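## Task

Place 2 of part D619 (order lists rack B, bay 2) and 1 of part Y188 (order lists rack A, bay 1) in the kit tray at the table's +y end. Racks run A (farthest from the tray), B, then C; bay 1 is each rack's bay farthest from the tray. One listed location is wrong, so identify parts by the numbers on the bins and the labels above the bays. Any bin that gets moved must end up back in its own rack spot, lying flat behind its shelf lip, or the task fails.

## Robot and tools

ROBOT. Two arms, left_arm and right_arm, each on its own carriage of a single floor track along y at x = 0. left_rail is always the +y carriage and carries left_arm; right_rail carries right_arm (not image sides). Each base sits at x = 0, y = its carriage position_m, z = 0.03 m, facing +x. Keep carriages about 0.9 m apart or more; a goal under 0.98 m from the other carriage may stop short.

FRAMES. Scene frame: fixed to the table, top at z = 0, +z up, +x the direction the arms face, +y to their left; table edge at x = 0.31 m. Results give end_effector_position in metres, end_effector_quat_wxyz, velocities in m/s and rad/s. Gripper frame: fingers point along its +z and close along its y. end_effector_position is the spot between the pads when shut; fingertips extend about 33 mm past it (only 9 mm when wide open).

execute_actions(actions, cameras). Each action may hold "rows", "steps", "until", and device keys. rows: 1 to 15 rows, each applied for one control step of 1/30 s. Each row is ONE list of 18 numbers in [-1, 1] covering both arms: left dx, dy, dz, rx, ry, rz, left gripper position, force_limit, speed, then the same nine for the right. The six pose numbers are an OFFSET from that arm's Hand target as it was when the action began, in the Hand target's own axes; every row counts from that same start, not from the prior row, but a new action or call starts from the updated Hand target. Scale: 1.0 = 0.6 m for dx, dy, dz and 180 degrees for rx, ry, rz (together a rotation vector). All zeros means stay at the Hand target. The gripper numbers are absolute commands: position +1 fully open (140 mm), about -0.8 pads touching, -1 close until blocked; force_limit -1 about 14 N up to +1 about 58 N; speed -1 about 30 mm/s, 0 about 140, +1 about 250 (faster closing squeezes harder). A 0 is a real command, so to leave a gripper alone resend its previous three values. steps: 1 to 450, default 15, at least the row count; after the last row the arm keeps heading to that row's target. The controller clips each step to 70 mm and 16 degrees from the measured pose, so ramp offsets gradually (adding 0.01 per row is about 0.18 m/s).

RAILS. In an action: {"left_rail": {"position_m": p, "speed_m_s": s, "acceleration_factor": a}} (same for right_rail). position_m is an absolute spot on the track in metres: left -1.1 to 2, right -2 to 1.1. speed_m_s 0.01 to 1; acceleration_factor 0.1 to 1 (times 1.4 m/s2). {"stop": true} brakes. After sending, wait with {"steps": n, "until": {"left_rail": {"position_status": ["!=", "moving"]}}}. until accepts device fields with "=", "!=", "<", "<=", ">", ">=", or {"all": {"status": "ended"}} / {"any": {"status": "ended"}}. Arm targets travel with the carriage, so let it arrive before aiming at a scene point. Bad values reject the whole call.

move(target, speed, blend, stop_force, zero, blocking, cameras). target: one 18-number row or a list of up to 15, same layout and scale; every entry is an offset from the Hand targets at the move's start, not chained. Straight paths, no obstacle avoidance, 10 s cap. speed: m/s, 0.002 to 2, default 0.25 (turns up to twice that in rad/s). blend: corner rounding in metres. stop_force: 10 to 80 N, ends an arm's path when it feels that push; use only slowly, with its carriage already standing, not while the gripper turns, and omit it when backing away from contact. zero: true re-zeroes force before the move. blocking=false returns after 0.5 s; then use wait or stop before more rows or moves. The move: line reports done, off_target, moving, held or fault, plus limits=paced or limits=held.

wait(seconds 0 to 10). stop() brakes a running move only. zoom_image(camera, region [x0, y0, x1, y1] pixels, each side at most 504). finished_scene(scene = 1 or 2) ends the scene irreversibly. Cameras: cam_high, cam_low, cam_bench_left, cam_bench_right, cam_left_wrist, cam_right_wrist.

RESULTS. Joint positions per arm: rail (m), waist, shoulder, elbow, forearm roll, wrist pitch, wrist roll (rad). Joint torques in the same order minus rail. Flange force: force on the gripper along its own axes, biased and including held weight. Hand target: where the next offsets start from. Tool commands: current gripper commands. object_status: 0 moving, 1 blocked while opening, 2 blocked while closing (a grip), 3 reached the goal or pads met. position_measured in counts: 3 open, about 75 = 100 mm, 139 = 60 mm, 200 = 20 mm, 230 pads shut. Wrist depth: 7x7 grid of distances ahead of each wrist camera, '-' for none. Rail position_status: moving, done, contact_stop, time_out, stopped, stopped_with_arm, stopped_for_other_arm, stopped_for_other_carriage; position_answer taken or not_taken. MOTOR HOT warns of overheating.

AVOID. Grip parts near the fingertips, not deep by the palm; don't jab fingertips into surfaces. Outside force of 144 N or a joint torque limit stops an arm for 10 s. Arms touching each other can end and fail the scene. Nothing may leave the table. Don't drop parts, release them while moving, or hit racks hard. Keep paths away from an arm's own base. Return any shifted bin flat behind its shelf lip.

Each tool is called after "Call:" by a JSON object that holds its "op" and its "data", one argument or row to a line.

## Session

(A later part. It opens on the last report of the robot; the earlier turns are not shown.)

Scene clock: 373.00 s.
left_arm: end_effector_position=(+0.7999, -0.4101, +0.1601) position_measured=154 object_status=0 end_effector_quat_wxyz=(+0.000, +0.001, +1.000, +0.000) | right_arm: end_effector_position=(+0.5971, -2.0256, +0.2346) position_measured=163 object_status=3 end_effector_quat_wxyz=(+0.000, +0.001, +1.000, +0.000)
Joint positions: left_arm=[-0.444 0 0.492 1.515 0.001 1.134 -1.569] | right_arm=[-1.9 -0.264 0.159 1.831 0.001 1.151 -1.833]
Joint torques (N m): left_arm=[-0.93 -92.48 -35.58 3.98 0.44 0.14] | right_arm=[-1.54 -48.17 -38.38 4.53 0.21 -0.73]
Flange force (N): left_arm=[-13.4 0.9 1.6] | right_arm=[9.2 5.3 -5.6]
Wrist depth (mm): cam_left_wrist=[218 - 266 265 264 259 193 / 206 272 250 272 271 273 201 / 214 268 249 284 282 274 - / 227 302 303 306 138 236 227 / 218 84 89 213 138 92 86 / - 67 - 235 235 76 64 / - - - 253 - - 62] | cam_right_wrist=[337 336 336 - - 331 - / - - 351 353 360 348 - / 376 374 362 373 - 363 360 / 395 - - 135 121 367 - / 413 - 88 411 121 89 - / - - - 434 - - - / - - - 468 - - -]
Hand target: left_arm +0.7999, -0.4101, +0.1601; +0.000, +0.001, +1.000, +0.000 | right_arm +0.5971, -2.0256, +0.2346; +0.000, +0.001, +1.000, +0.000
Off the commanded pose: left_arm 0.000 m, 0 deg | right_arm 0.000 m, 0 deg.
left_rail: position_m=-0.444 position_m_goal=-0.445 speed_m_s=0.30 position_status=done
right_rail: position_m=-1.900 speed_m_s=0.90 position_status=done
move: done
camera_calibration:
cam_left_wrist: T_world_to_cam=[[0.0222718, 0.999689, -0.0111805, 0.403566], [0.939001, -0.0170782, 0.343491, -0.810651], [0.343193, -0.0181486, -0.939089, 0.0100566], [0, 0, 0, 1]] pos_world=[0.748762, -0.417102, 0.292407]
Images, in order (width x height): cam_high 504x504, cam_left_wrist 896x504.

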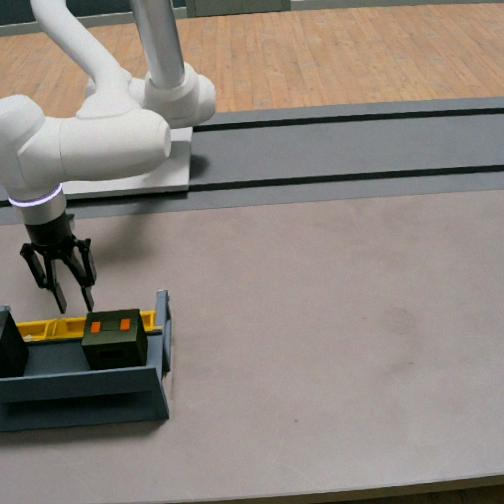

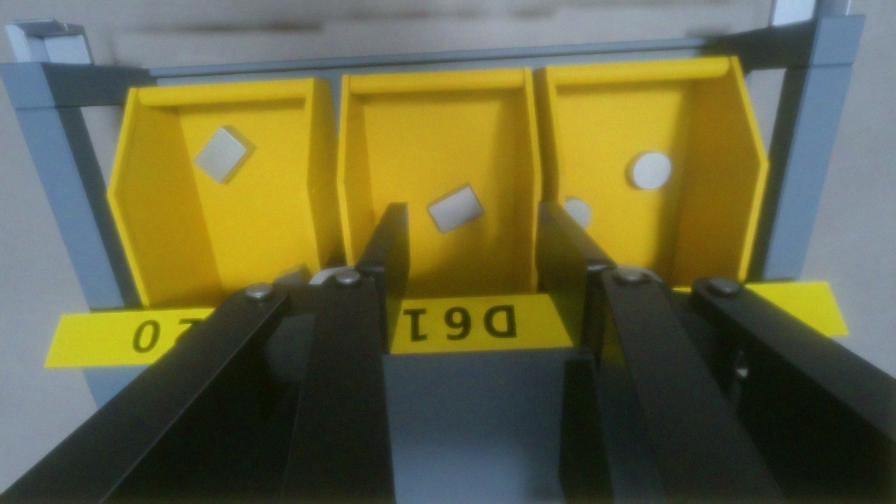

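Call:
{"op": "move", "data": {
  "target": [
    [-0.034,-0.0122,0.05,0,0,0,-1,-1,0,0,0,0,0,0,0,-0.27,-0.5,-0.8],
    [-0.034,-0.0122,0.1585,0,0,0,-1,-1,0,0,0,0,0,0,0,-0.27,-0.5,-0.8]
  ],
  "speed": 0.1,
  "cameras": ["cam_left_wrist"]
}}

Call:
{"op": "move", "data": {
  "target": [0,0,0.027,0,0,0,-1,-1,0,0,0,0,0,0,0,-0.27,-0.5,-0.8],
  "speed": 0.01,
  "stop_force": 10,
  "cameras": ["cam_left_wrist"]
}}

Scene clock: 384.90 s.
left_arm: end_effector_position=(+0.8204, -0.4174, +0.0651) position_measured=233 object_status=3 end_effector_quat_wxyz=(+0.000, +0.001, +1.000, +0.000) | right_arm: end_effector_position=(+0.5971, -2.0256, +0.2346) position_measured=163 object_status=3 end_effector_quat_wxyz=(+0.000, +0.001, +1.000, +0.000)
Joint positions: left_arm=[-0.444 -0.009 0.594 1.54 0.001 1.006 -1.578] | right_arm=[-1.9 -0.264 0.159 1.831 0.001 1.151 -1.833]
Joint torques (N m): left_arm=[-1.15 -99.79 -33.19 3.68 0.29 0.08] | right_arm=[-1.54 -47.88 -38.31 4.54 0.24 -0.73]
Flange force (N): left_arm=[-13.7 1.0 3.6] | right_arm=[9.1 5.3 -5.5]
Wrist depth (mm): cam_left_wrist=[174 143 156 172 143 169 171 / 178 175 156 182 166 179 180 / 183 188 153 190 171 186 187 / 199 203 151 125 152 200 192 / 188 216 88 - 86 211 175 / 178 - 70 - - - 116 / - - 65 - - 63 -] | cam_right_wrist=[- - - 332 334 329 333 / - 354 358 349 351 356 347 / - 365 368 - 356 368 366 / - 397 100 393 121 393 390 / - 78 88 409 121 88 - / - - - 421 - - - / - - - 468 - - -]
Hand target: left_arm +0.8204, -0.4174, +0.0650; +0.000, +0.001, +1.000, +0.000 | right_arm +0.5971, -2.0256, +0.2346; +0.000, +0.001, +1.000, +0.000
Off the commanded pose: left_arm 0.000 m, 0 deg | right_arm 0.000 m, 0 deg.
left_rail: position_m=-0.444 position_m_goal=-0.445 speed_m_s=0.30 position_status=done
right_rail: position_m=-1.900 speed_m_s=0.90 position_status=done
move: done
camera_calibration:
cam_left_wrist: T_world_to_cam=[[0.0223071, 0.999688, -0.0112743, 0.409435], [0.938988, -0.0170784, 0.343525, -0.797392], [0.343226, -0.0182495, -0.939076, -0.086397], [0, 0, 0, 1]] pos_world=[0.769262, -0.424502, 0.197407]
Images, in order (width x height): cam_left_wrist 896x504.

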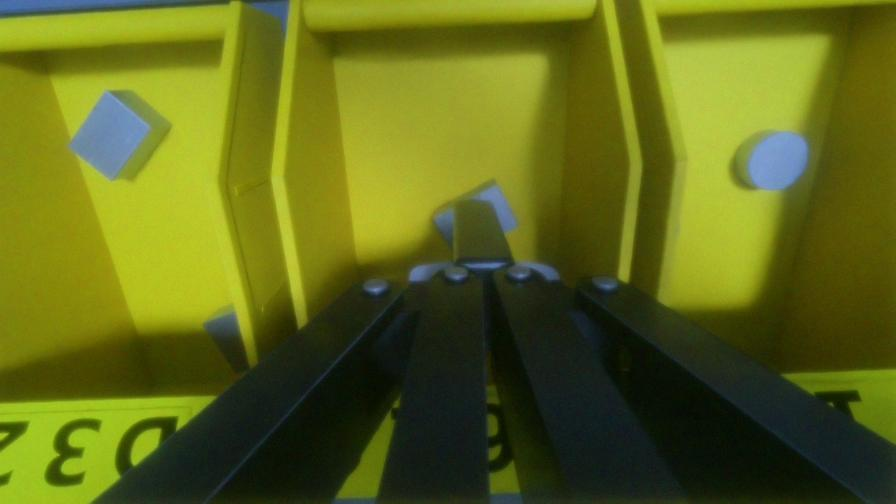

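Scene clock: 386.40 s.
left_arm: end_effector_position=(+0.8205, -0.4174, +0.0562) position_measured=233 object_status=3 end_effector_quat_wxyz=(+0.000, +0.001, +1.000, +0.000) | right_arm: end_effector_position=(+0.5971, -2.0256, +0.2346) position_measured=163 object_status=3 end_effector_quat_wxyz=(+0.000, +0.001, +1.000, +0.000)
Joint positions: left_arm=[-0.444 -0.009 0.602 1.545 0.001 0.993 -1.578] | right_arm=[-1.9 -0.264 0.159 1.831 0.001 1.151 -1.833]
Joint torques (N m): left_arm=[-1.28 -80.81 -25.31 3.65 -1.28 0.14] | right_arm=[-1.56 -47.78 -38.4 4.53 0.24 -0.75]
Flange force (N): left_arm=[-7.0 1.9 -19.6] | right_arm=[9.6 5.5 -5.7]
Wrist depth (mm): cam_left_wrist=[167 133 137 164 143 161 163 / 164 166 156 173 167 171 170 / 183 127 152 181 170 176 171 / 190 137 150 125 150 190 189 / 188 206 88 - 86 201 184 / - 64 70 - - - 107 / - - 65 - - 63 -] | cam_right_wrist=[339 338 - 339 338 - 336 / 355 357 352 352 349 356 - / 377 - - 374 - 368 - / - 411 - 133 121 389 406 / - 88 88 427 121 88 416 / - - - 415 - - - / - - - 469 - - -]
Hand target: left_arm +0.8204, -0.4174, +0.0562; +0.000, +0.001, +1.000, +0.000 (not the last commanded pose) | right_arm +0.5971, -2.0256, +0.2346; +0.000, +0.001, +1.000, +0.000
Off the commanded pose: left_arm 0.007 m, 0 deg | right_arm 0.000 m, 0 deg.
left_rail: position_m=-0.444 position_m_goal=-0.445 speed_m_s=0.30 position_status=done
right_rail: position_m=-1.900 speed_m_s=0.90 position_status=done
move: contact (left_arm)
camera_calibration:
cam_left_wrist: T_world_to_cam=[[0.0223665, 0.999688, -0.0111434, 0.409165], [0.938955, -0.0171775, 0.343612, -0.794366], [0.343313, -0.0181486, -0.939046, -0.094783], [0, 0, 0, 1]] pos_world=[0.769262, -0.424402, 0.188508]
Images, in order (width x height): cam_left_wrist 896x504.

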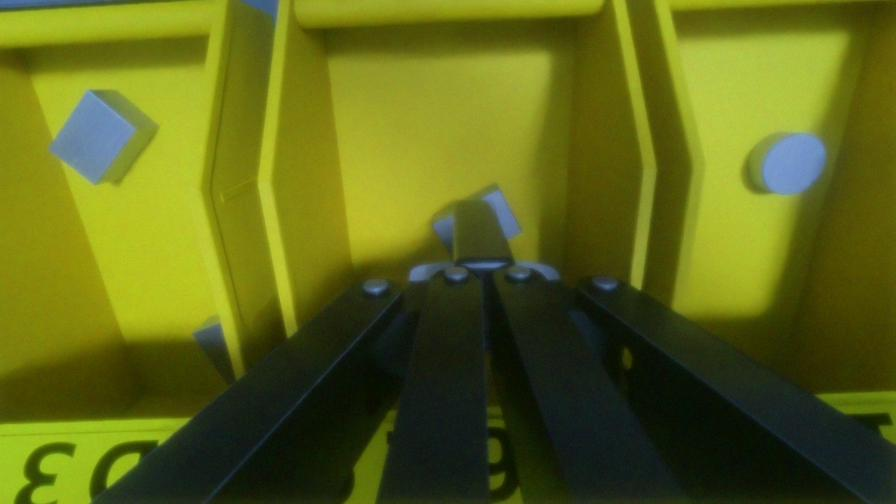

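Call:
{"op": "move", "data": {
  "target": [0.05,-0.008,0,0,0,0.15,-1,-1,0,0,0,0,0,0,0,-0.27,-0.5,-0.8],
  "speed": 0.06,
  "cameras": ["cam_left_wrist"]
}}

Call:
{"op": "move", "data": {
  "target": [
    [0,0,-0.05,0,0,0,-1,-1,0,0,0,0,0,0,0,-0.27,-0.5,-0.8],
    [0,0,-0.06,0,0,-0.15,-0.31,-0.5,0,0,0,0,0,0,0,-0.27,-0.5,-0.8]
  ],
  "speed": 0.1,
  "cameras": ["cam_left_wrist"]
}}

Scene clock: 392.83 s.
left_arm: end_effector_position=(+0.7904, -0.4221, +0.0562) position_measured=233 object_status=3 end_effector_quat_wxyz=(+0.000, +0.235, +0.972, +0.000) | right_arm: end_effector_position=(+0.5971, -2.0256, +0.2346) position_measured=163 object_status=3 end_effector_quat_wxyz=(+0.000, +0.001, +1.000, +0.000)
Joint positions: left_arm=[-0.445 -0.016 0.562 1.615 0.001 0.964 -1.113] | right_arm=[-1.9 -0.264 0.159 1.831 0.001 1.151 -1.833]
Joint torques (N m): left_arm=[-0.7 -77.52 -19.47 3.66 2.42 0.07] | right_arm=[-1.26 -48.26 -38.36 4.52 0.25 -0.71]
Flange force (N): left_arm=[-13.3 8.3 -17.2] | right_arm=[9.0 4.7 -5.6]
Wrist depth (mm): cam_left_wrist=[- - - 173 142 163 160 / - - 178 170 141 173 175 / - 192 176 181 179 178 183 / - 163 163 125 190 145 193 / 182 203 88 - 86 124 192 / 178 198 70 - - - 103 / - - 65 - - 63 -] | cam_right_wrist=[342 339 337 336 332 - 330 / - 355 354 355 349 349 347 / 375 375 372 376 369 - 363 / - - - 136 121 387 391 / - - 88 402 121 88 - / - - - 429 - - - / - - - 446 - - -]
Hand target: left_arm +0.7904, -0.4221, +0.0562; +0.000, +0.235, +0.972, +0.000 | right_arm +0.5971, -2.0256, +0.2346; +0.000, +0.001, +1.000, +0.000
Off the commanded pose: left_arm 0.000 m, 0 deg | right_arm 0.000 m, 0 deg.
left_rail: position_m=-0.445 speed_m_s=0.30 position_status=done
right_rail: position_m=-1.900 speed_m_s=0.90 position_status=done
move: done
camera_calibration:
cam_left_wrist: T_world_to_cam=[[0.473787, 0.880575, -0.0106913, 0.00744314], [0.828899, -0.441817, 0.343109, -0.858478], [0.29741, -0.171423, -0.939235, -0.11299], [0, 0, 0, 1]] pos_world=[0.74167, -0.405214, 0.188507]
Images, in order (width x height): cam_left_wrist 896x504.

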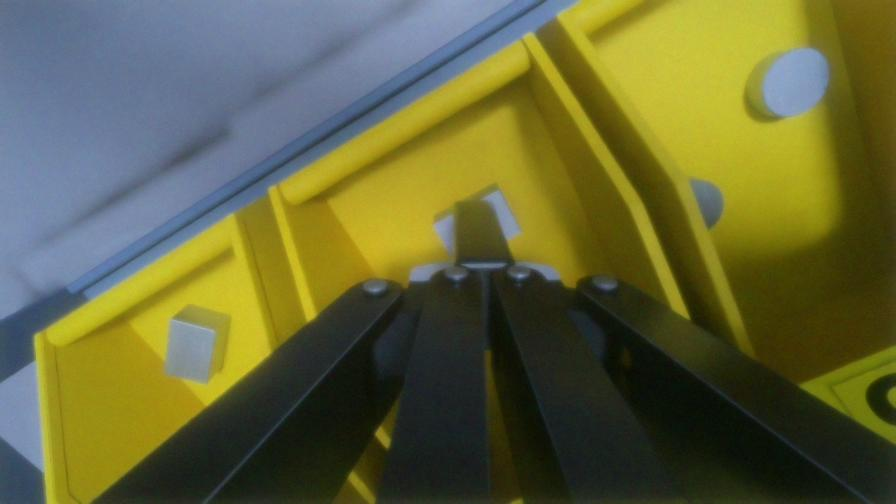

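Scene clock: 396.93 s.
left_arm: end_effector_position=(+0.7904, -0.4221, +0.0922) position_measured=168 object_status=0 end_effector_quat_wxyz=(+0.000, +0.001, +1.000, +0.000) | right_arm: end_effector_position=(+0.5971, -2.0256, +0.2346) position_measured=163 object_status=3 end_effector_quat_wxyz=(+0.000, +0.001, +1.000, +0.000)
Joint positions: left_arm=[-0.445 -0.016 0.53 1.592 0.001 1.019 -1.584] | right_arm=[-1.9 -0.264 0.159 1.831 0.001 1.151 -1.833]
Joint torques (N m): left_arm=[-0.93 -93.69 -33.45 3.77 0.44 0.11] | right_arm=[-1.47 -48.19 -38.25 4.55 0.21 -0.69]
Flange force (N): left_arm=[-12.6 1.0 3.1] | right_arm=[8.7 4.9 -5.9]
Wrist depth (mm): cam_left_wrist=[207 - 203 - - 201 195 / 203 208 205 206 183 207 173 / - 215 190 217 183 219 195 / 194 231 159 230 144 232 - / 192 89 89 248 92 91 80 / - 64 - 257 155 76 65 / - - - 149 - - 62] | cam_right_wrist=[- - 339 336 335 341 332 / - 354 355 357 348 - - / - - 372 375 371 - - / 399 - 390 132 121 377 - / 422 - 88 399 121 88 411 / - - - 442 - - - / - - - 481 - - -]
Hand target: left_arm +0.7904, -0.4222, +0.0922; +0.000, +0.001, +1.000, +0.000 | right_arm +0.5971, -2.0256, +0.2346; +0.000, +0.001, +1.000, +0.000
Off the commanded pose: left_arm 0.000 m, 0 deg | right_arm 0.000 m, 0 deg.
left_rail: position_m=-0.445 speed_m_s=0.30 position_status=done
right_rail: position_m=-1.900 speed_m_s=0.90 position_status=done
move: done
camera_calibration:
cam_left_wrist: T_world_to_cam=[[0.0222728, 0.999689, -0.0111783, 0.415013], [0.938956, -0.0170775, 0.343612, -0.778606], [0.343314, -0.0181492, -0.939045, -0.0507643], [0, 0, 0, 1]] pos_world=[0.739262, -0.429102, 0.224508]
Images, in order (width x height): cam_left_wrist 896x504.

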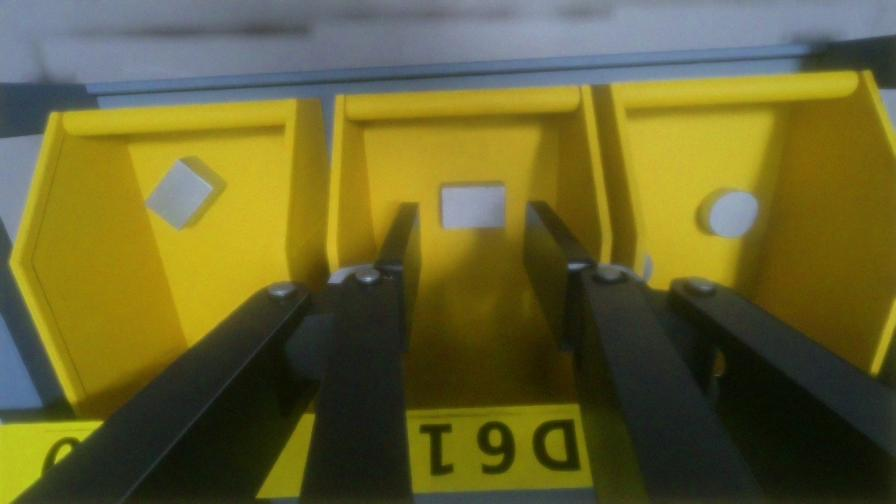

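Call:
{"op": "move", "data": {
  "target": [-0.0015,0.002,0.082,0,0,0,-0.31,-0.5,0,0,0,0,0,0,0,-0.27,-0.5,-0.8],
  "speed": 0.06,
  "cameras": ["cam_left_wrist"]
}}

Call:
{"op": "execute_actions", "data": {
  "actions": [
    {"rows": [[0,0,0,0,0,0,-1,-0.5,-1,0,0,0,0,0,0,-0.27,-0.5,-0.8]], "steps": 45}
  ],
  "cameras": ["cam_left_wrist"]
}}

Scene clock: 400.67 s.
left_arm: end_effector_position=(+0.7914, -0.4209, +0.0430) position_measured=168 object_status=3 end_effector_quat_wxyz=(+0.000, +0.001, +1.000, +0.000) | right_arm: end_effector_position=(+0.5971, -2.0256, +0.2346) position_measured=163 object_status=3 end_effector_quat_wxyz=(+0.000, +0.001, +1.000, +0.000)
Joint positions: left_arm=[-0.444 -0.014 0.575 1.621 0.001 0.945 -1.583] | right_arm=[-1.9 -0.264 0.159 1.831 0.001 1.151 -1.833]
Joint torques (N m): left_arm=[-0.97 -96.8 -31.5 3.52 0.08 0.13] | right_arm=[-1.46 -48.02 -38.36 4.49 0.25 -0.72]
Flange force (N): left_arm=[-14.0 1.3 3.8] | right_arm=[9.3 5.2 -5.9]
Wrist depth (mm): cam_left_wrist=[- - - - 158 157 157 / 133 134 147 133 130 130 159 / 167 166 164 168 166 165 169 / 166 175 124 164 141 130 169 / 188 83 89 192 93 92 171 / - 64 - 205 - 76 65 / - - - - - - 63] | cam_right_wrist=[- 341 336 - 344 334 329 / 354 354 355 356 352 346 348 / 365 368 372 371 369 - 368 / - - - 134 121 - - / - - 88 392 121 89 - / - - - 436 - - - / - - - 473 - - -]
Hand target: left_arm +0.7914, -0.4209, +0.0430; +0.000, +0.001, +1.000, +0.000 | right_arm +0.5971, -2.0256, +0.2346; +0.000, +0.001, +1.000, +0.000
Off the commanded pose: left_arm 0.000 m, 0 deg | right_arm 0.000 m, 0 deg.
left_rail: position_m=-0.444 position_m_goal=-0.445 speed_m_s=0.30 position_status=done
right_rail: position_m=-1.900 speed_m_s=0.90 position_status=done
move: done
camera_calibration:
cam_left_wrist: T_world_to_cam=[[0.0223665, 0.999688, -0.0111434, 0.413268], [0.938955, -0.0171775, 0.343612, -0.762603], [0.343313, -0.0181486, -0.939046, -0.0971595], [0, 0, 0, 1]] pos_world=[0.740162, -0.428002, 0.175408]
Images, in order (width x height): cam_left_wrist 896x504.

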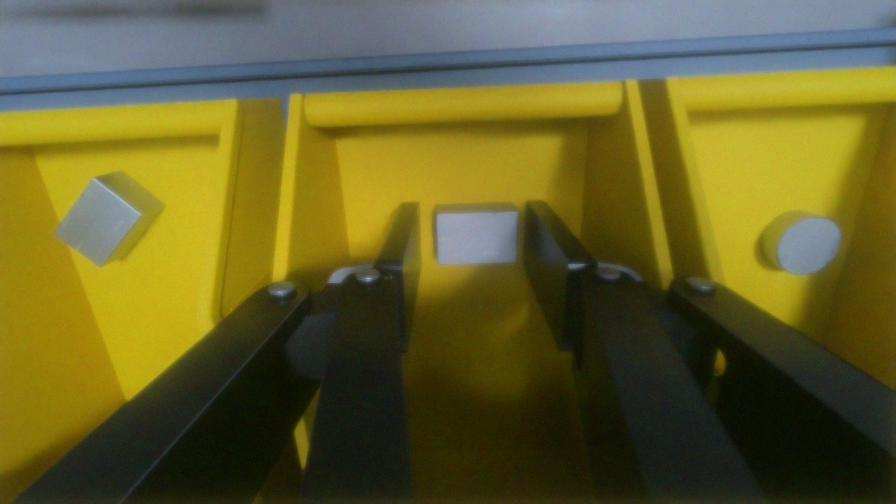

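Scene clock: 402.37 s.
left_arm: end_effector_position=(+0.7914, -0.4209, +0.0430) position_measured=186 object_status=2 end_effector_quat_wxyz=(+0.000, +0.001, +1.000, +0.000) | right_arm: end_effector_position=(+0.5971, -2.0256, +0.2346) position_measured=163 object_status=3 end_effector_quat_wxyz=(+0.000, +0.001, +1.000, +0.000)
Joint positions: left_arm=[-0.444 -0.014 0.575 1.621 0.001 0.945 -1.583] | right_arm=[-1.9 -0.264 0.159 1.831 0.001 1.151 -1.833]
Joint torques (N m): left_arm=[-0.87 -87.42 -27.41 3.76 0.32 0.11] | right_arm=[-1.7 -47.86 -38.19 4.54 0.26 -0.72]
Flange force (N): left_arm=[-10.8 1.2 -6.5] | right_arm=[8.8 5.5 -6.1]
Wrist depth (mm): cam_left_wrist=[- 160 - 159 158 155 156 / 133 134 147 133 129 130 160 / 167 166 147 168 166 165 169 / 165 175 140 164 141 129 170 / 188 110 89 191 87 92 185 / - 64 76 205 - - 64 / - - - - - - 64] | cam_right_wrist=[341 336 337 329 335 339 329 / 355 352 341 352 348 350 348 / - 373 363 367 - - 370 / - 392 - 390 121 - 391 / - - 88 402 121 89 - / - - - 423 - - - / - - - 462 - - -]
Hand target: left_arm +0.7914, -0.4209, +0.0430; +0.000, +0.001, +1.000, +0.000 | right_arm +0.5971, -2.0256, +0.2346; +0.000, +0.001, +1.000, +0.000
Off the commanded pose: left_arm 0.000 m, 0 deg | right_arm 0.000 m, 0 deg.
left_rail: position_m=-0.444 position_m_goal=-0.445 speed_m_s=0.30 position_status=done
right_rail: position_m=-1.900 speed_m_s=0.90 position_status=done
camera_calibration:
cam_left_wrist: T_world_to_cam=[[0.0223665, 0.999688, -0.0111434, 0.413267], [0.938955, -0.0171775, 0.343612, -0.762569], [0.343313, -0.0181486, -0.939046, -0.0972534], [0, 0, 0, 1]] pos_world=[0.740162, -0.428002, 0.175308]
Images, in order (width x height): cam_left_wrist 896x504.

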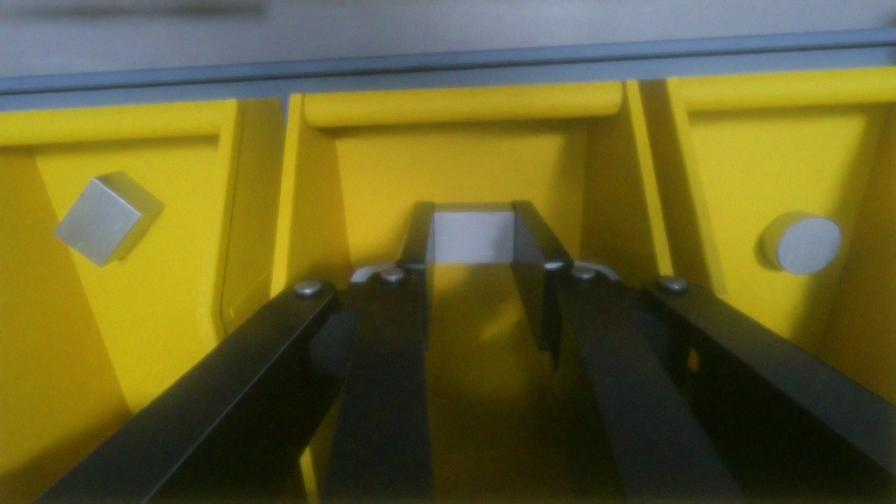

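Call:
{"op": "move", "data": {
  "target": [
    [0,0,-0.2,0,0,0,-1,-0.5,-1,0,0,0,0,0,0,-0.27,-0.5,-0.8],
    [0.235,0,-0.333,0,0,0,-1,-0.5,-1,0,0,0,0,0,0,-0.27,-0.5,-0.8]
  ],
  "speed": [0.1,0.25],
  "blend": [0.03,0],
  "cameras": ["cam_left_wrist"]
}}

Call:
{"op": "execute_actions", "data": {
  "actions": [
    {"left_rail": {"position_m": 2.0, "speed_m_s": 0.9, "acceleration_factor": 0.5}, "steps": 300, "until": {"all": {"status": "ended"}}}
  ],
  "cameras": ["cam_left_wrist"]
}}

Scene clock: 407.07 s.
left_arm: end_effector_position=(+0.6502, -0.4207, +0.2426) position_measured=186 object_status=2 end_effector_quat_wxyz=(+0.000, +0.001, +1.000, +0.000) | right_arm: end_effector_position=(+0.5971, -2.0256, +0.2346) position_measured=163 object_status=3 end_effector_quat_wxyz=(+0.000, +0.001, +1.000, +0.000)
Joint positions: left_arm=[-0.444 -0.017 0.216 1.746 0.001 1.179 -1.585] | right_arm=[-1.9 -0.264 0.159 1.831 0.001 1.151 -1.833]
Joint torques (N m): left_arm=[-0.8 -65.53 -36.62 4.09 0.48 0.12] | right_arm=[-1.89 -48.1 -38.29 4.54 0.19 -0.76]
Flange force (N): left_arm=[-11.4 1.4 1.1] | right_arm=[8.9 5.9 -5.6]
Wrist depth (mm): cam_left_wrist=[- - - - - - - / - - 361 - - - - / - - - - 383 375 383 / 415 - 392 162 147 376 405 / 437 - 89 418 87 89 428 / 456 64 76 442 - - 64 / - - - 362 - - 64] | cam_right_wrist=[337 344 333 336 335 337 339 / - - - - - 341 348 / - - - 364 - 373 367 / - - - 136 121 384 393 / - - 88 400 121 88 - / - - - 435 - - - / - - - 466 - - -]
Hand target: left_arm +0.6502, -0.4207, +0.2426; +0.000, +0.001, +1.000, +0.000 | right_arm +0.5971, -2.0256, +0.2346; +0.000, +0.001, +1.000, +0.000
Off the commanded pose: left_arm 0.000 m, 0 deg | right_arm 0.000 m, 0 deg.
left_rail: position_m=-0.444 position_m_goal=-0.445 speed_m_s=0.30 position_status=done
right_rail: position_m=-1.900 speed_m_s=0.90 position_status=done
move: done
camera_calibration:
cam_left_wrist: T_world_to_cam=[[0.0222722, 0.999689, -0.0111806, 0.418419], [0.938989, -0.0170779, 0.343524, -0.698606], [0.343226, -0.0181495, -0.939077, 0.138691], [0, 0, 0, 1]] pos_world=[0.599062, -0.427702, 0.374907]
Images, in order (width x height): cam_left_wrist 896x504.

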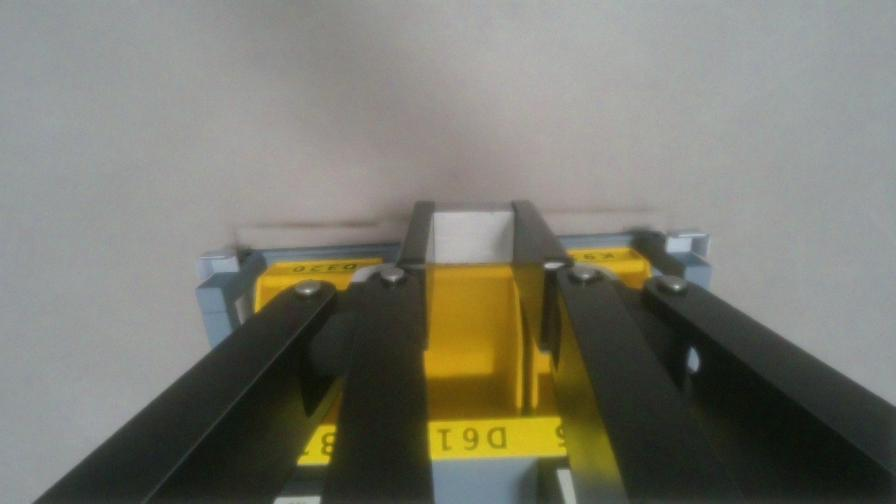

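Scene clock: 411.30 s.
left_arm: end_effector_position=(+0.6502, +2.0238, +0.2426) position_measured=186 object_status=2 end_effector_quat_wxyz=(+0.000, +0.001, +1.000, +0.000) | right_arm: end_effector_position=(+0.5971, -2.0256, +0.2346) position_measured=163 object_status=3 end_effector_quat_wxyz=(+0.000, +0.001, +1.000, +0.000)
Joint positions: left_arm=[2 -0.017 0.215 1.746 0.001 1.179 -1.585] | right_arm=[-1.9 -0.264 0.159 1.831 0.001 1.151 -1.833]
Joint torques (N m): left_arm=[-0.73 -65.93 -36.67 4.03 0.45 0.13] | right_arm=[-1.67 -48 -38.42 4.59 0.24 -0.72]
Flange force (N): left_arm=[-11.5 1.1 1.3] | right_arm=[9.4 5.6 -5.5]
Wrist depth (mm): cam_left_wrist=[- - 338 345 343 343 - / 366 361 360 362 357 357 362 / - 385 372 374 377 376 - / - 396 401 162 395 399 392 / 443 429 89 425 87 92 435 / - 64 76 467 - - 64 / - - - - - - 64] | cam_right_wrist=[338 342 335 336 335 332 333 / - - 349 - 353 - - / 368 - - 372 - - 365 / 398 - - 135 121 397 - / - 78 88 399 121 88 - / - - - 406 - - - / - - - 462 - - -]
Hand target: left_arm +0.6502, +2.0238, +0.2426; +0.000, +0.001, +1.000, +0.000 | right_arm +0.5971, -2.0256, +0.2346; +0.000, +0.001, +1.000, +0.000
Tool commands: left_gripper/position=-1.0 left_gripper/force_limit=-0.5 left_gripper/speed=-1.0 right_gripper/position=-0.27 right_gripper/force_limit=-0.5 right_gripper/speed=-0.8
Off the commanded pose: left_arm 0.000 m, 0 deg | right_arm 0.000 m, 0 deg.
left_rail: position_m=2.000 speed_m_s=0.90 position_status=done
right_rail: position_m=-1.900 speed_m_s=0.90 position_status=done
camera_calibration:
cam_left_wrist: T_world_to_cam=[[0.0222724, 0.999689, -0.0111785, -2.02532], [0.938956, -0.017077, 0.343612, -0.656816], [0.343314, -0.0181492, -0.939045, 0.18312], [0, 0, 0, 1]] pos_world=[0.598962, 2.0168, 0.375008]
Images, in order (width x height): cam_left_wrist 896x504.

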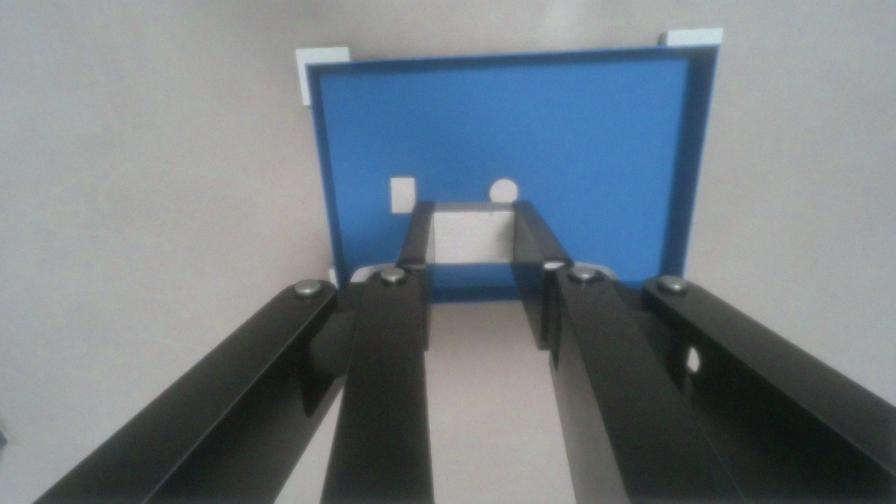

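Call:
{"op": "move", "data": {
  "target": [
    [-0.0497,0.1937,0.2043,0,0,0,-1,-0.5,-1,0,0,0,0,0,0,-0.27,-0.5,-0.8],
    [-0.0497,0.1937,0.321,0,0,0,-1,-0.5,-1,0,0,0,0,0,0,-0.27,-0.5,-0.8]
  ],
  "speed": [0.2,0.08],
  "blend": [0.02,0],
  "cameras": ["cam_left_wrist"]
}}

Call:
{"op": "move", "data": {
  "target": [0,0,0.035,0,0,0,-1,-0.5,-1,0,0,0,0,0,0,-0.27,-0.5,-0.8],
  "speed": 0.012,
  "stop_force": 12,
  "cameras": ["cam_left_wrist"]
}}

Scene clock: 416.13 s.
left_arm: end_effector_position=(+0.6805, +2.1401, +0.0502) position_measured=186 object_status=2 end_effector_quat_wxyz=(+0.000, +0.001, +1.000, +0.000) | right_arm: end_effector_position=(+0.5971, -2.0256, +0.2346) position_measured=163 object_status=3 end_effector_quat_wxyz=(+0.000, +0.001, +1.000, +0.000)
Joint positions: left_arm=[2 0.153 0.443 1.827 0.001 0.87 -1.415] | right_arm=[-1.9 -0.264 0.159 1.831 0.001 1.151 -1.833]
Joint torques (N m): left_arm=[-0.89 -83.35 -30.34 3.36 0.31 0.11] | right_arm=[-1.52 -47.97 -38.3 4.51 0.21 -0.72]
Flange force (N): left_arm=[-11.7 3.0 6.2] | right_arm=[9.1 5.2 -5.8]
Wrist depth (mm): cam_left_wrist=[166 165 165 165 165 163 - / 176 174 174 175 174 158 177 / 183 185 184 185 184 - 182 / 183 197 194 164 148 193 - / 211 205 89 206 87 92 - / - 64 76 217 - - 64 / - - - 243 - - 64] | cam_right_wrist=[353 - 344 - 336 - 331 / 356 356 352 - 353 358 - / - - 358 372 374 371 - / - 394 113 389 121 386 - / - - 88 399 121 89 409 / - - - 423 - - - / - - - 467 - - -]
Hand target: left_arm +0.6805, +2.1401, +0.0501; +0.000, +0.001, +1.000, +0.000 | right_arm +0.5971, -2.0256, +0.2346; +0.000, +0.001, +1.000, +0.000
Off the commanded pose: left_arm 0.000 m, 0 deg | right_arm 0.000 m, 0 deg.
left_rail: position_m=2.000 speed_m_s=0.90 position_status=done
right_rail: position_m=-1.900 speed_m_s=0.90 position_status=done
move: done
camera_calibration:
cam_left_wrist: T_world_to_cam=[[0.0222728, 0.999689, -0.0111783, -2.14441], [0.938956, -0.0170775, 0.343612, -0.617134], [0.343314, -0.0181492, -0.939045, -0.00593778], [0, 0, 0, 1]] pos_world=[0.629262, 2.1331, 0.182508]
Images, in order (width x height): cam_left_wrist 896x504.

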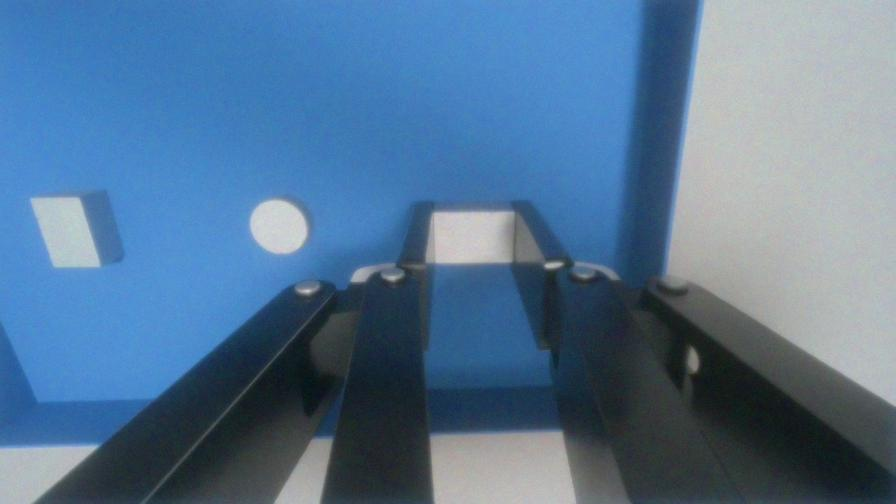

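Scene clock: 418.00 s.
left_arm: end_effector_position=(+0.6805, +2.1401, +0.0351) position_measured=186 object_status=2 end_effector_quat_wxyz=(+0.001, +0.001, +1.000, +0.000) | right_arm: end_effector_position=(+0.5971, -2.0256, +0.2346) position_measured=163 object_status=3 end_effector_quat_wxyz=(+0.000, +0.001, +1.000, +0.000)
Joint positions: left_arm=[2 0.153 0.46 1.836 0.001 0.845 -1.415] | right_arm=[-1.9 -0.264 0.159 1.831 0.001 1.151 -1.833]
Joint torques (N m): left_arm=[-0.36 -73.22 -24.93 3.52 0.1 0.1] | right_arm=[-1.61 -48.16 -38.36 4.51 0.24 -0.73]
Flange force (N): left_arm=[-7.9 1.5 -8.9] | right_arm=[9.0 5.2 -5.2]
Wrist depth (mm): cam_left_wrist=[152 152 151 152 151 134 - / 160 161 160 160 160 157 - / 171 169 170 167 169 158 - / 176 181 176 163 148 163 - / 192 187 89 189 87 89 192 / 203 64 76 201 - - 64 / - - - - - - 64] | cam_right_wrist=[- - 339 - 320 - 327 / - 366 353 361 - 360 352 / 380 375 356 - 371 - 367 / 408 393 378 135 121 - 394 / 430 88 88 408 121 88 400 / - - - 431 - - - / - - - 447 - - -]
Hand target: left_arm +0.6805, +2.1401, +0.0351; +0.000, +0.001, +1.000, +0.000 (not the last commanded pose) | right_arm +0.5971, -2.0256, +0.2346; +0.000, +0.001, +1.000, +0.000
Off the commanded pose: left_arm 0.006 m, 0 deg | right_arm 0.000 m, 0 deg.
left_rail: position_m=2.000 speed_m_s=0.90 position_status=done
right_rail: position_m=-1.900 speed_m_s=0.90 position_status=done
move: contact (left_arm)
camera_calibration:
cam_left_wrist: T_world_to_cam=[[0.0222728, 0.999689, -0.0111783, -2.14448], [0.938956, -0.0170775, 0.343612, -0.612041], [0.343314, -0.0181492, -0.939045, -0.0201535], [0, 0, 0, 1]] pos_world=[0.629362, 2.133, 0.167408]
Images, in order (width x height): cam_left_wrist 896x504.

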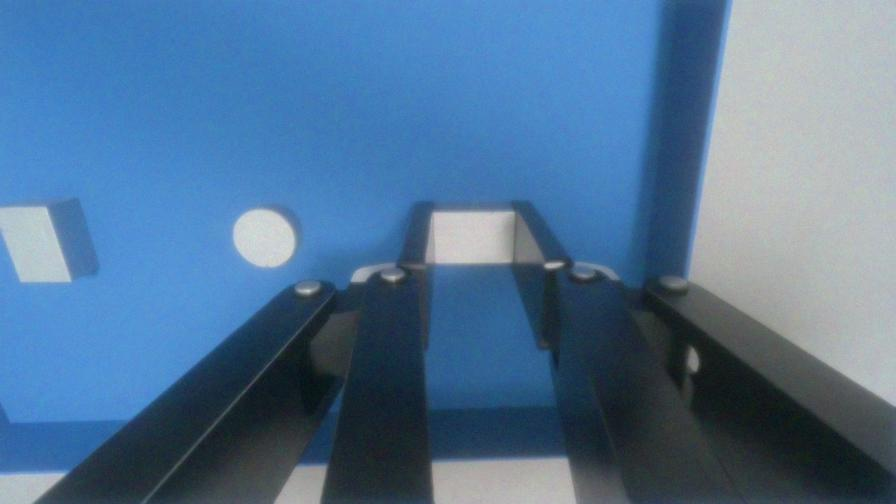

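Call:
{"op": "execute_actions", "data": {
  "actions": [
    {"rows": [[0,0,0,0,0,0,-0.31,-0.5,-0.8,0,0,0,0,0,0,-0.27,-0.5,-0.8]], "steps": 20}
  ],
  "cameras": []
}}

Call:
{"op": "move", "data": {
  "target": [0,0,-0.3,0,0,0,-0.31,-0.5,-0.8,0.167,0,-0.1,0,0,0,-0.27,-0.5,-0.8],
  "speed": 0.18
}}

Call:
{"op": "zoom_image", "data": {
  "camera": "cam_high",
  "region": [0, 270, 200, 440]
}}

Call:
{"op": "zoom_image", "data": {
  "camera": "cam_bench_right",
  "region": [50, 270, 230, 390]
}}

Scene clock: 421.20 s.
left_arm: end_effector_position=(+0.6805, +2.1401, +0.0351) position_measured=168 object_status=3 end_effector_quat_wxyz=(+0.000, +0.001, +1.000, +0.000) | right_arm: end_effector_position=(+0.5971, -2.0256, +0.2346) position_measured=163 object_status=3 end_effector_quat_wxyz=(+0.000, +0.001, +1.000, +0.000)
Joint positions: left_arm=[2 0.153 0.46 1.836 0.001 0.845 -1.415] | right_arm=[-1.9 -0.264 0.159 1.831 0.001 1.151 -1.833]
Joint torques (N m): left_arm=[-1.17 -82.74 -29.2 3.32 0.45 0.13] | right_arm=[-1.61 -47.78 -38.32 4.49 0.21 -0.71]
Flange force (N): left_arm=[-10.5 3.4 4.9] | right_arm=[9.7 5.5 -6.0]
Wrist depth (mm): cam_left_wrist=[152 152 152 152 151 133 - / 160 160 160 160 159 156 - / 170 170 169 167 169 160 171 / 176 180 176 164 175 176 - / 192 187 89 191 93 91 - / - 64 - 202 - 76 64 / - - - 187 - - 62] | cam_right_wrist=[342 342 - 332 324 332 332 / 355 - - 348 356 351 - / - 373 - - - 371 - / 398 401 107 137 121 380 388 / - - 88 401 121 88 - / - - - 409 - - - / - - - 464 - - -]
Hand target: left_arm +0.6805, +2.1401, +0.0351; +0.000, +0.001, +1.000, +0.000 | right_arm +0.5971, -2.0256, +0.2346; +0.000, +0.001, +1.000, +0.000
Off the commanded pose: left_arm 0.000 m, 0 deg | right_arm 0.000 m, 0 deg.
left_rail: position_m=2.000 speed_m_s=0.90 position_status=done
right_rail: position_m=-1.900 speed_m_s=0.90 position_status=done
No camera images: "cameras" was empty.

Scene clock: 422.67 s.
left_arm: end_effector_position=(+0.6803, +2.1400, +0.2150) position_measured=168 object_status=3 end_effector_quat_wxyz=(+0.000, +0.001, +1.000, +0.000) | right_arm: end_effector_position=(+0.4968, -2.0254, +0.2945) position_measured=163 object_status=3 end_effector_quat_wxyz=(+0.000, +0.001, +1.000, +0.000)
Joint positions: left_arm=[2 0.153 0.299 1.691 0.001 1.151 -1.415] | right_arm=[-1.9 -0.315 -0.032 1.922 0.001 1.251 -1.884]
Joint torques (N m): left_arm=[-0.72 -73.61 -35.78 3.98 0.53 0.11] | right_arm=[-1.67 -30.47 -39.83 4.73 0.2 -0.74]
Flange force (N): left_arm=[-11.6 2.8 1.0] | right_arm=[7.7 6.4 -4.7]
Wrist depth (mm): cam_left_wrist=[- 315 315 316 314 - - / 337 331 334 334 330 331 333 / - 349 353 352 346 - - / - 371 370 366 119 366 376 / - 78 89 394 87 91 - / - 64 - 442 - 76 64 / - - - 454 - - 62] | cam_right_wrist=[- - - - 407 - 388 / 415 418 406 404 410 - - / - 430 430 414 - 429 423 / - 459 450 132 121 - - / - - 88 - - 89 457 / - - - 533 - - - / - - - 538 - - -]
Hand target: left_arm +0.6803, +2.1400, +0.2151; +0.000, +0.001, +1.000, +0.000 | right_arm +0.4968, -2.0254, +0.2945; +0.000, +0.001, +1.000, +0.000
Off the commanded pose: left_arm 0.000 m, 0 deg | right_arm 0.000 m, 0 deg.
left_rail: position_m=2.000 speed_m_s=0.90 position_status=done
right_rail: position_m=-1.900 speed_m_s=0.90 position_status=done
move: done
camera_calibration:
cam_left_wrist: T_world_to_cam=[[0.0222728, 0.999689, -0.0111783, -2.14247], [0.938956, -0.0170775, 0.343612, -0.673703], [0.343314, -0.0181492, -0.939045, 0.148943], [0, 0, 0, 1]] pos_world=[0.629162, 2.133, 0.347408]
cam_right_wrist: T_world_to_cam=[[0.00259853, 0.999852, -0.0169984, 2.04108], [0.93732, 0.00348798, 0.348452, -0.557055], [0.34846, -0.0168384, -0.937172, 0.212223], [0, 0, 0, 1]] pos_world=[0.442884, -2.03526, 0.427691]

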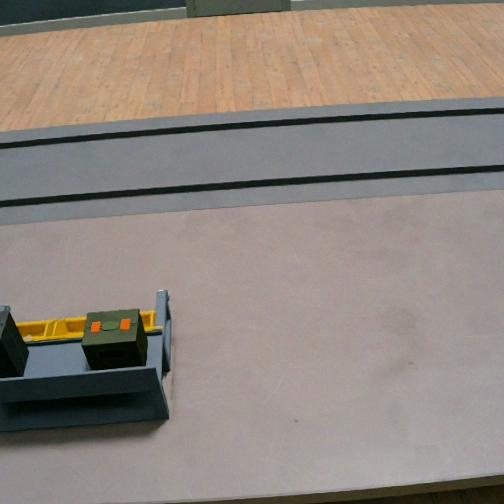

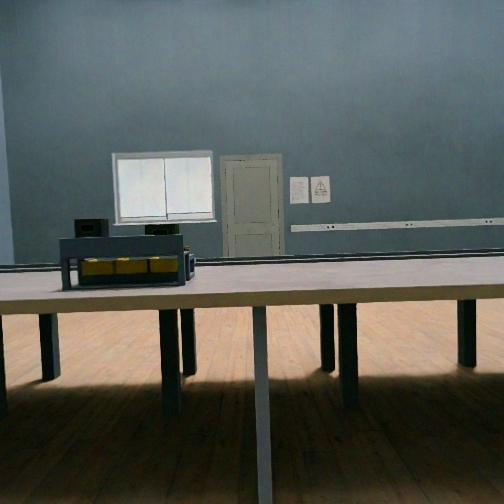

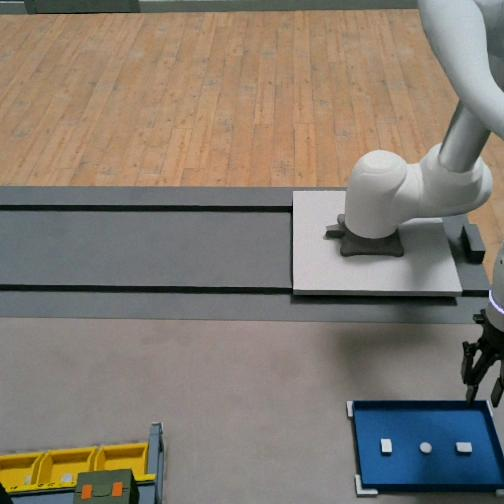

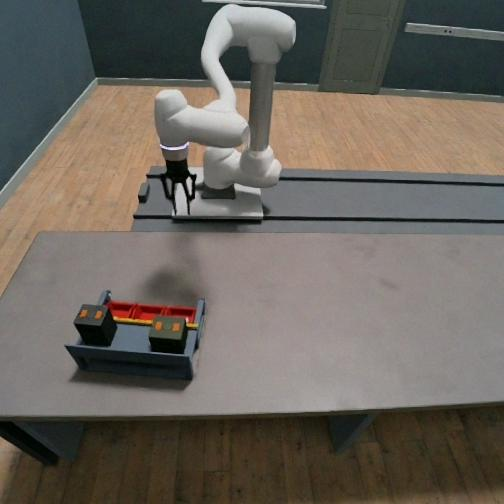

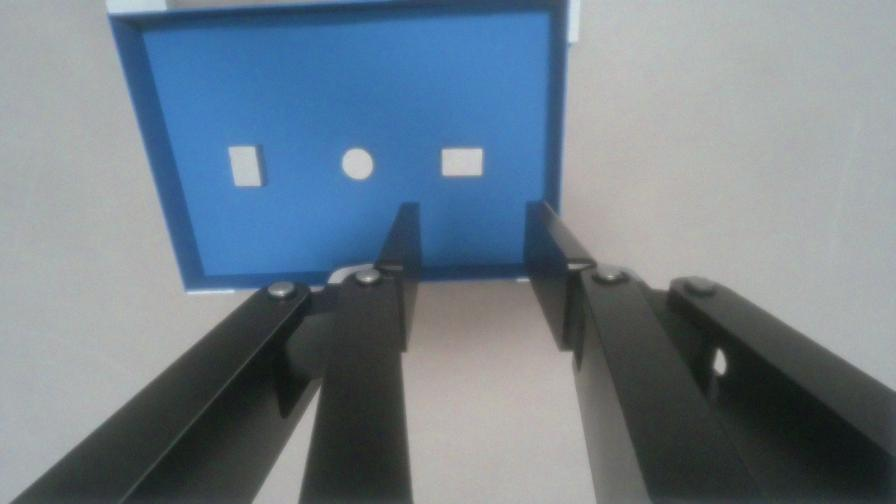

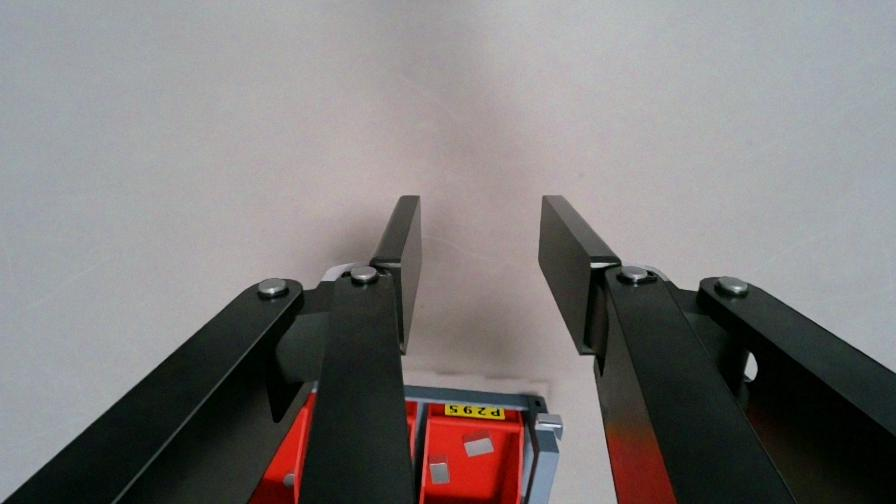

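Scaled by 2.520.

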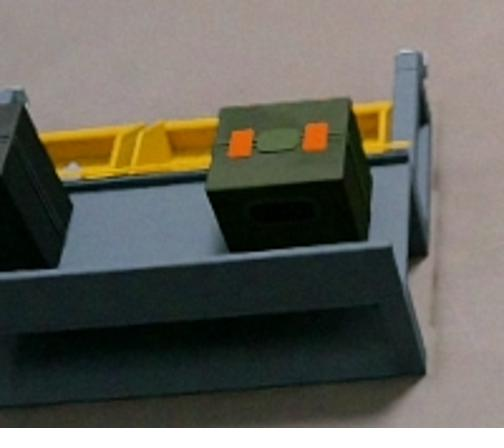

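Scaled by 2.800.

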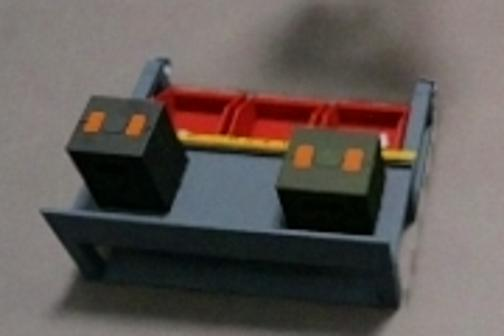

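Call:
{"op": "finished_scene", "data": {
  "scene": 1
}}

The scene is finished: the task was done.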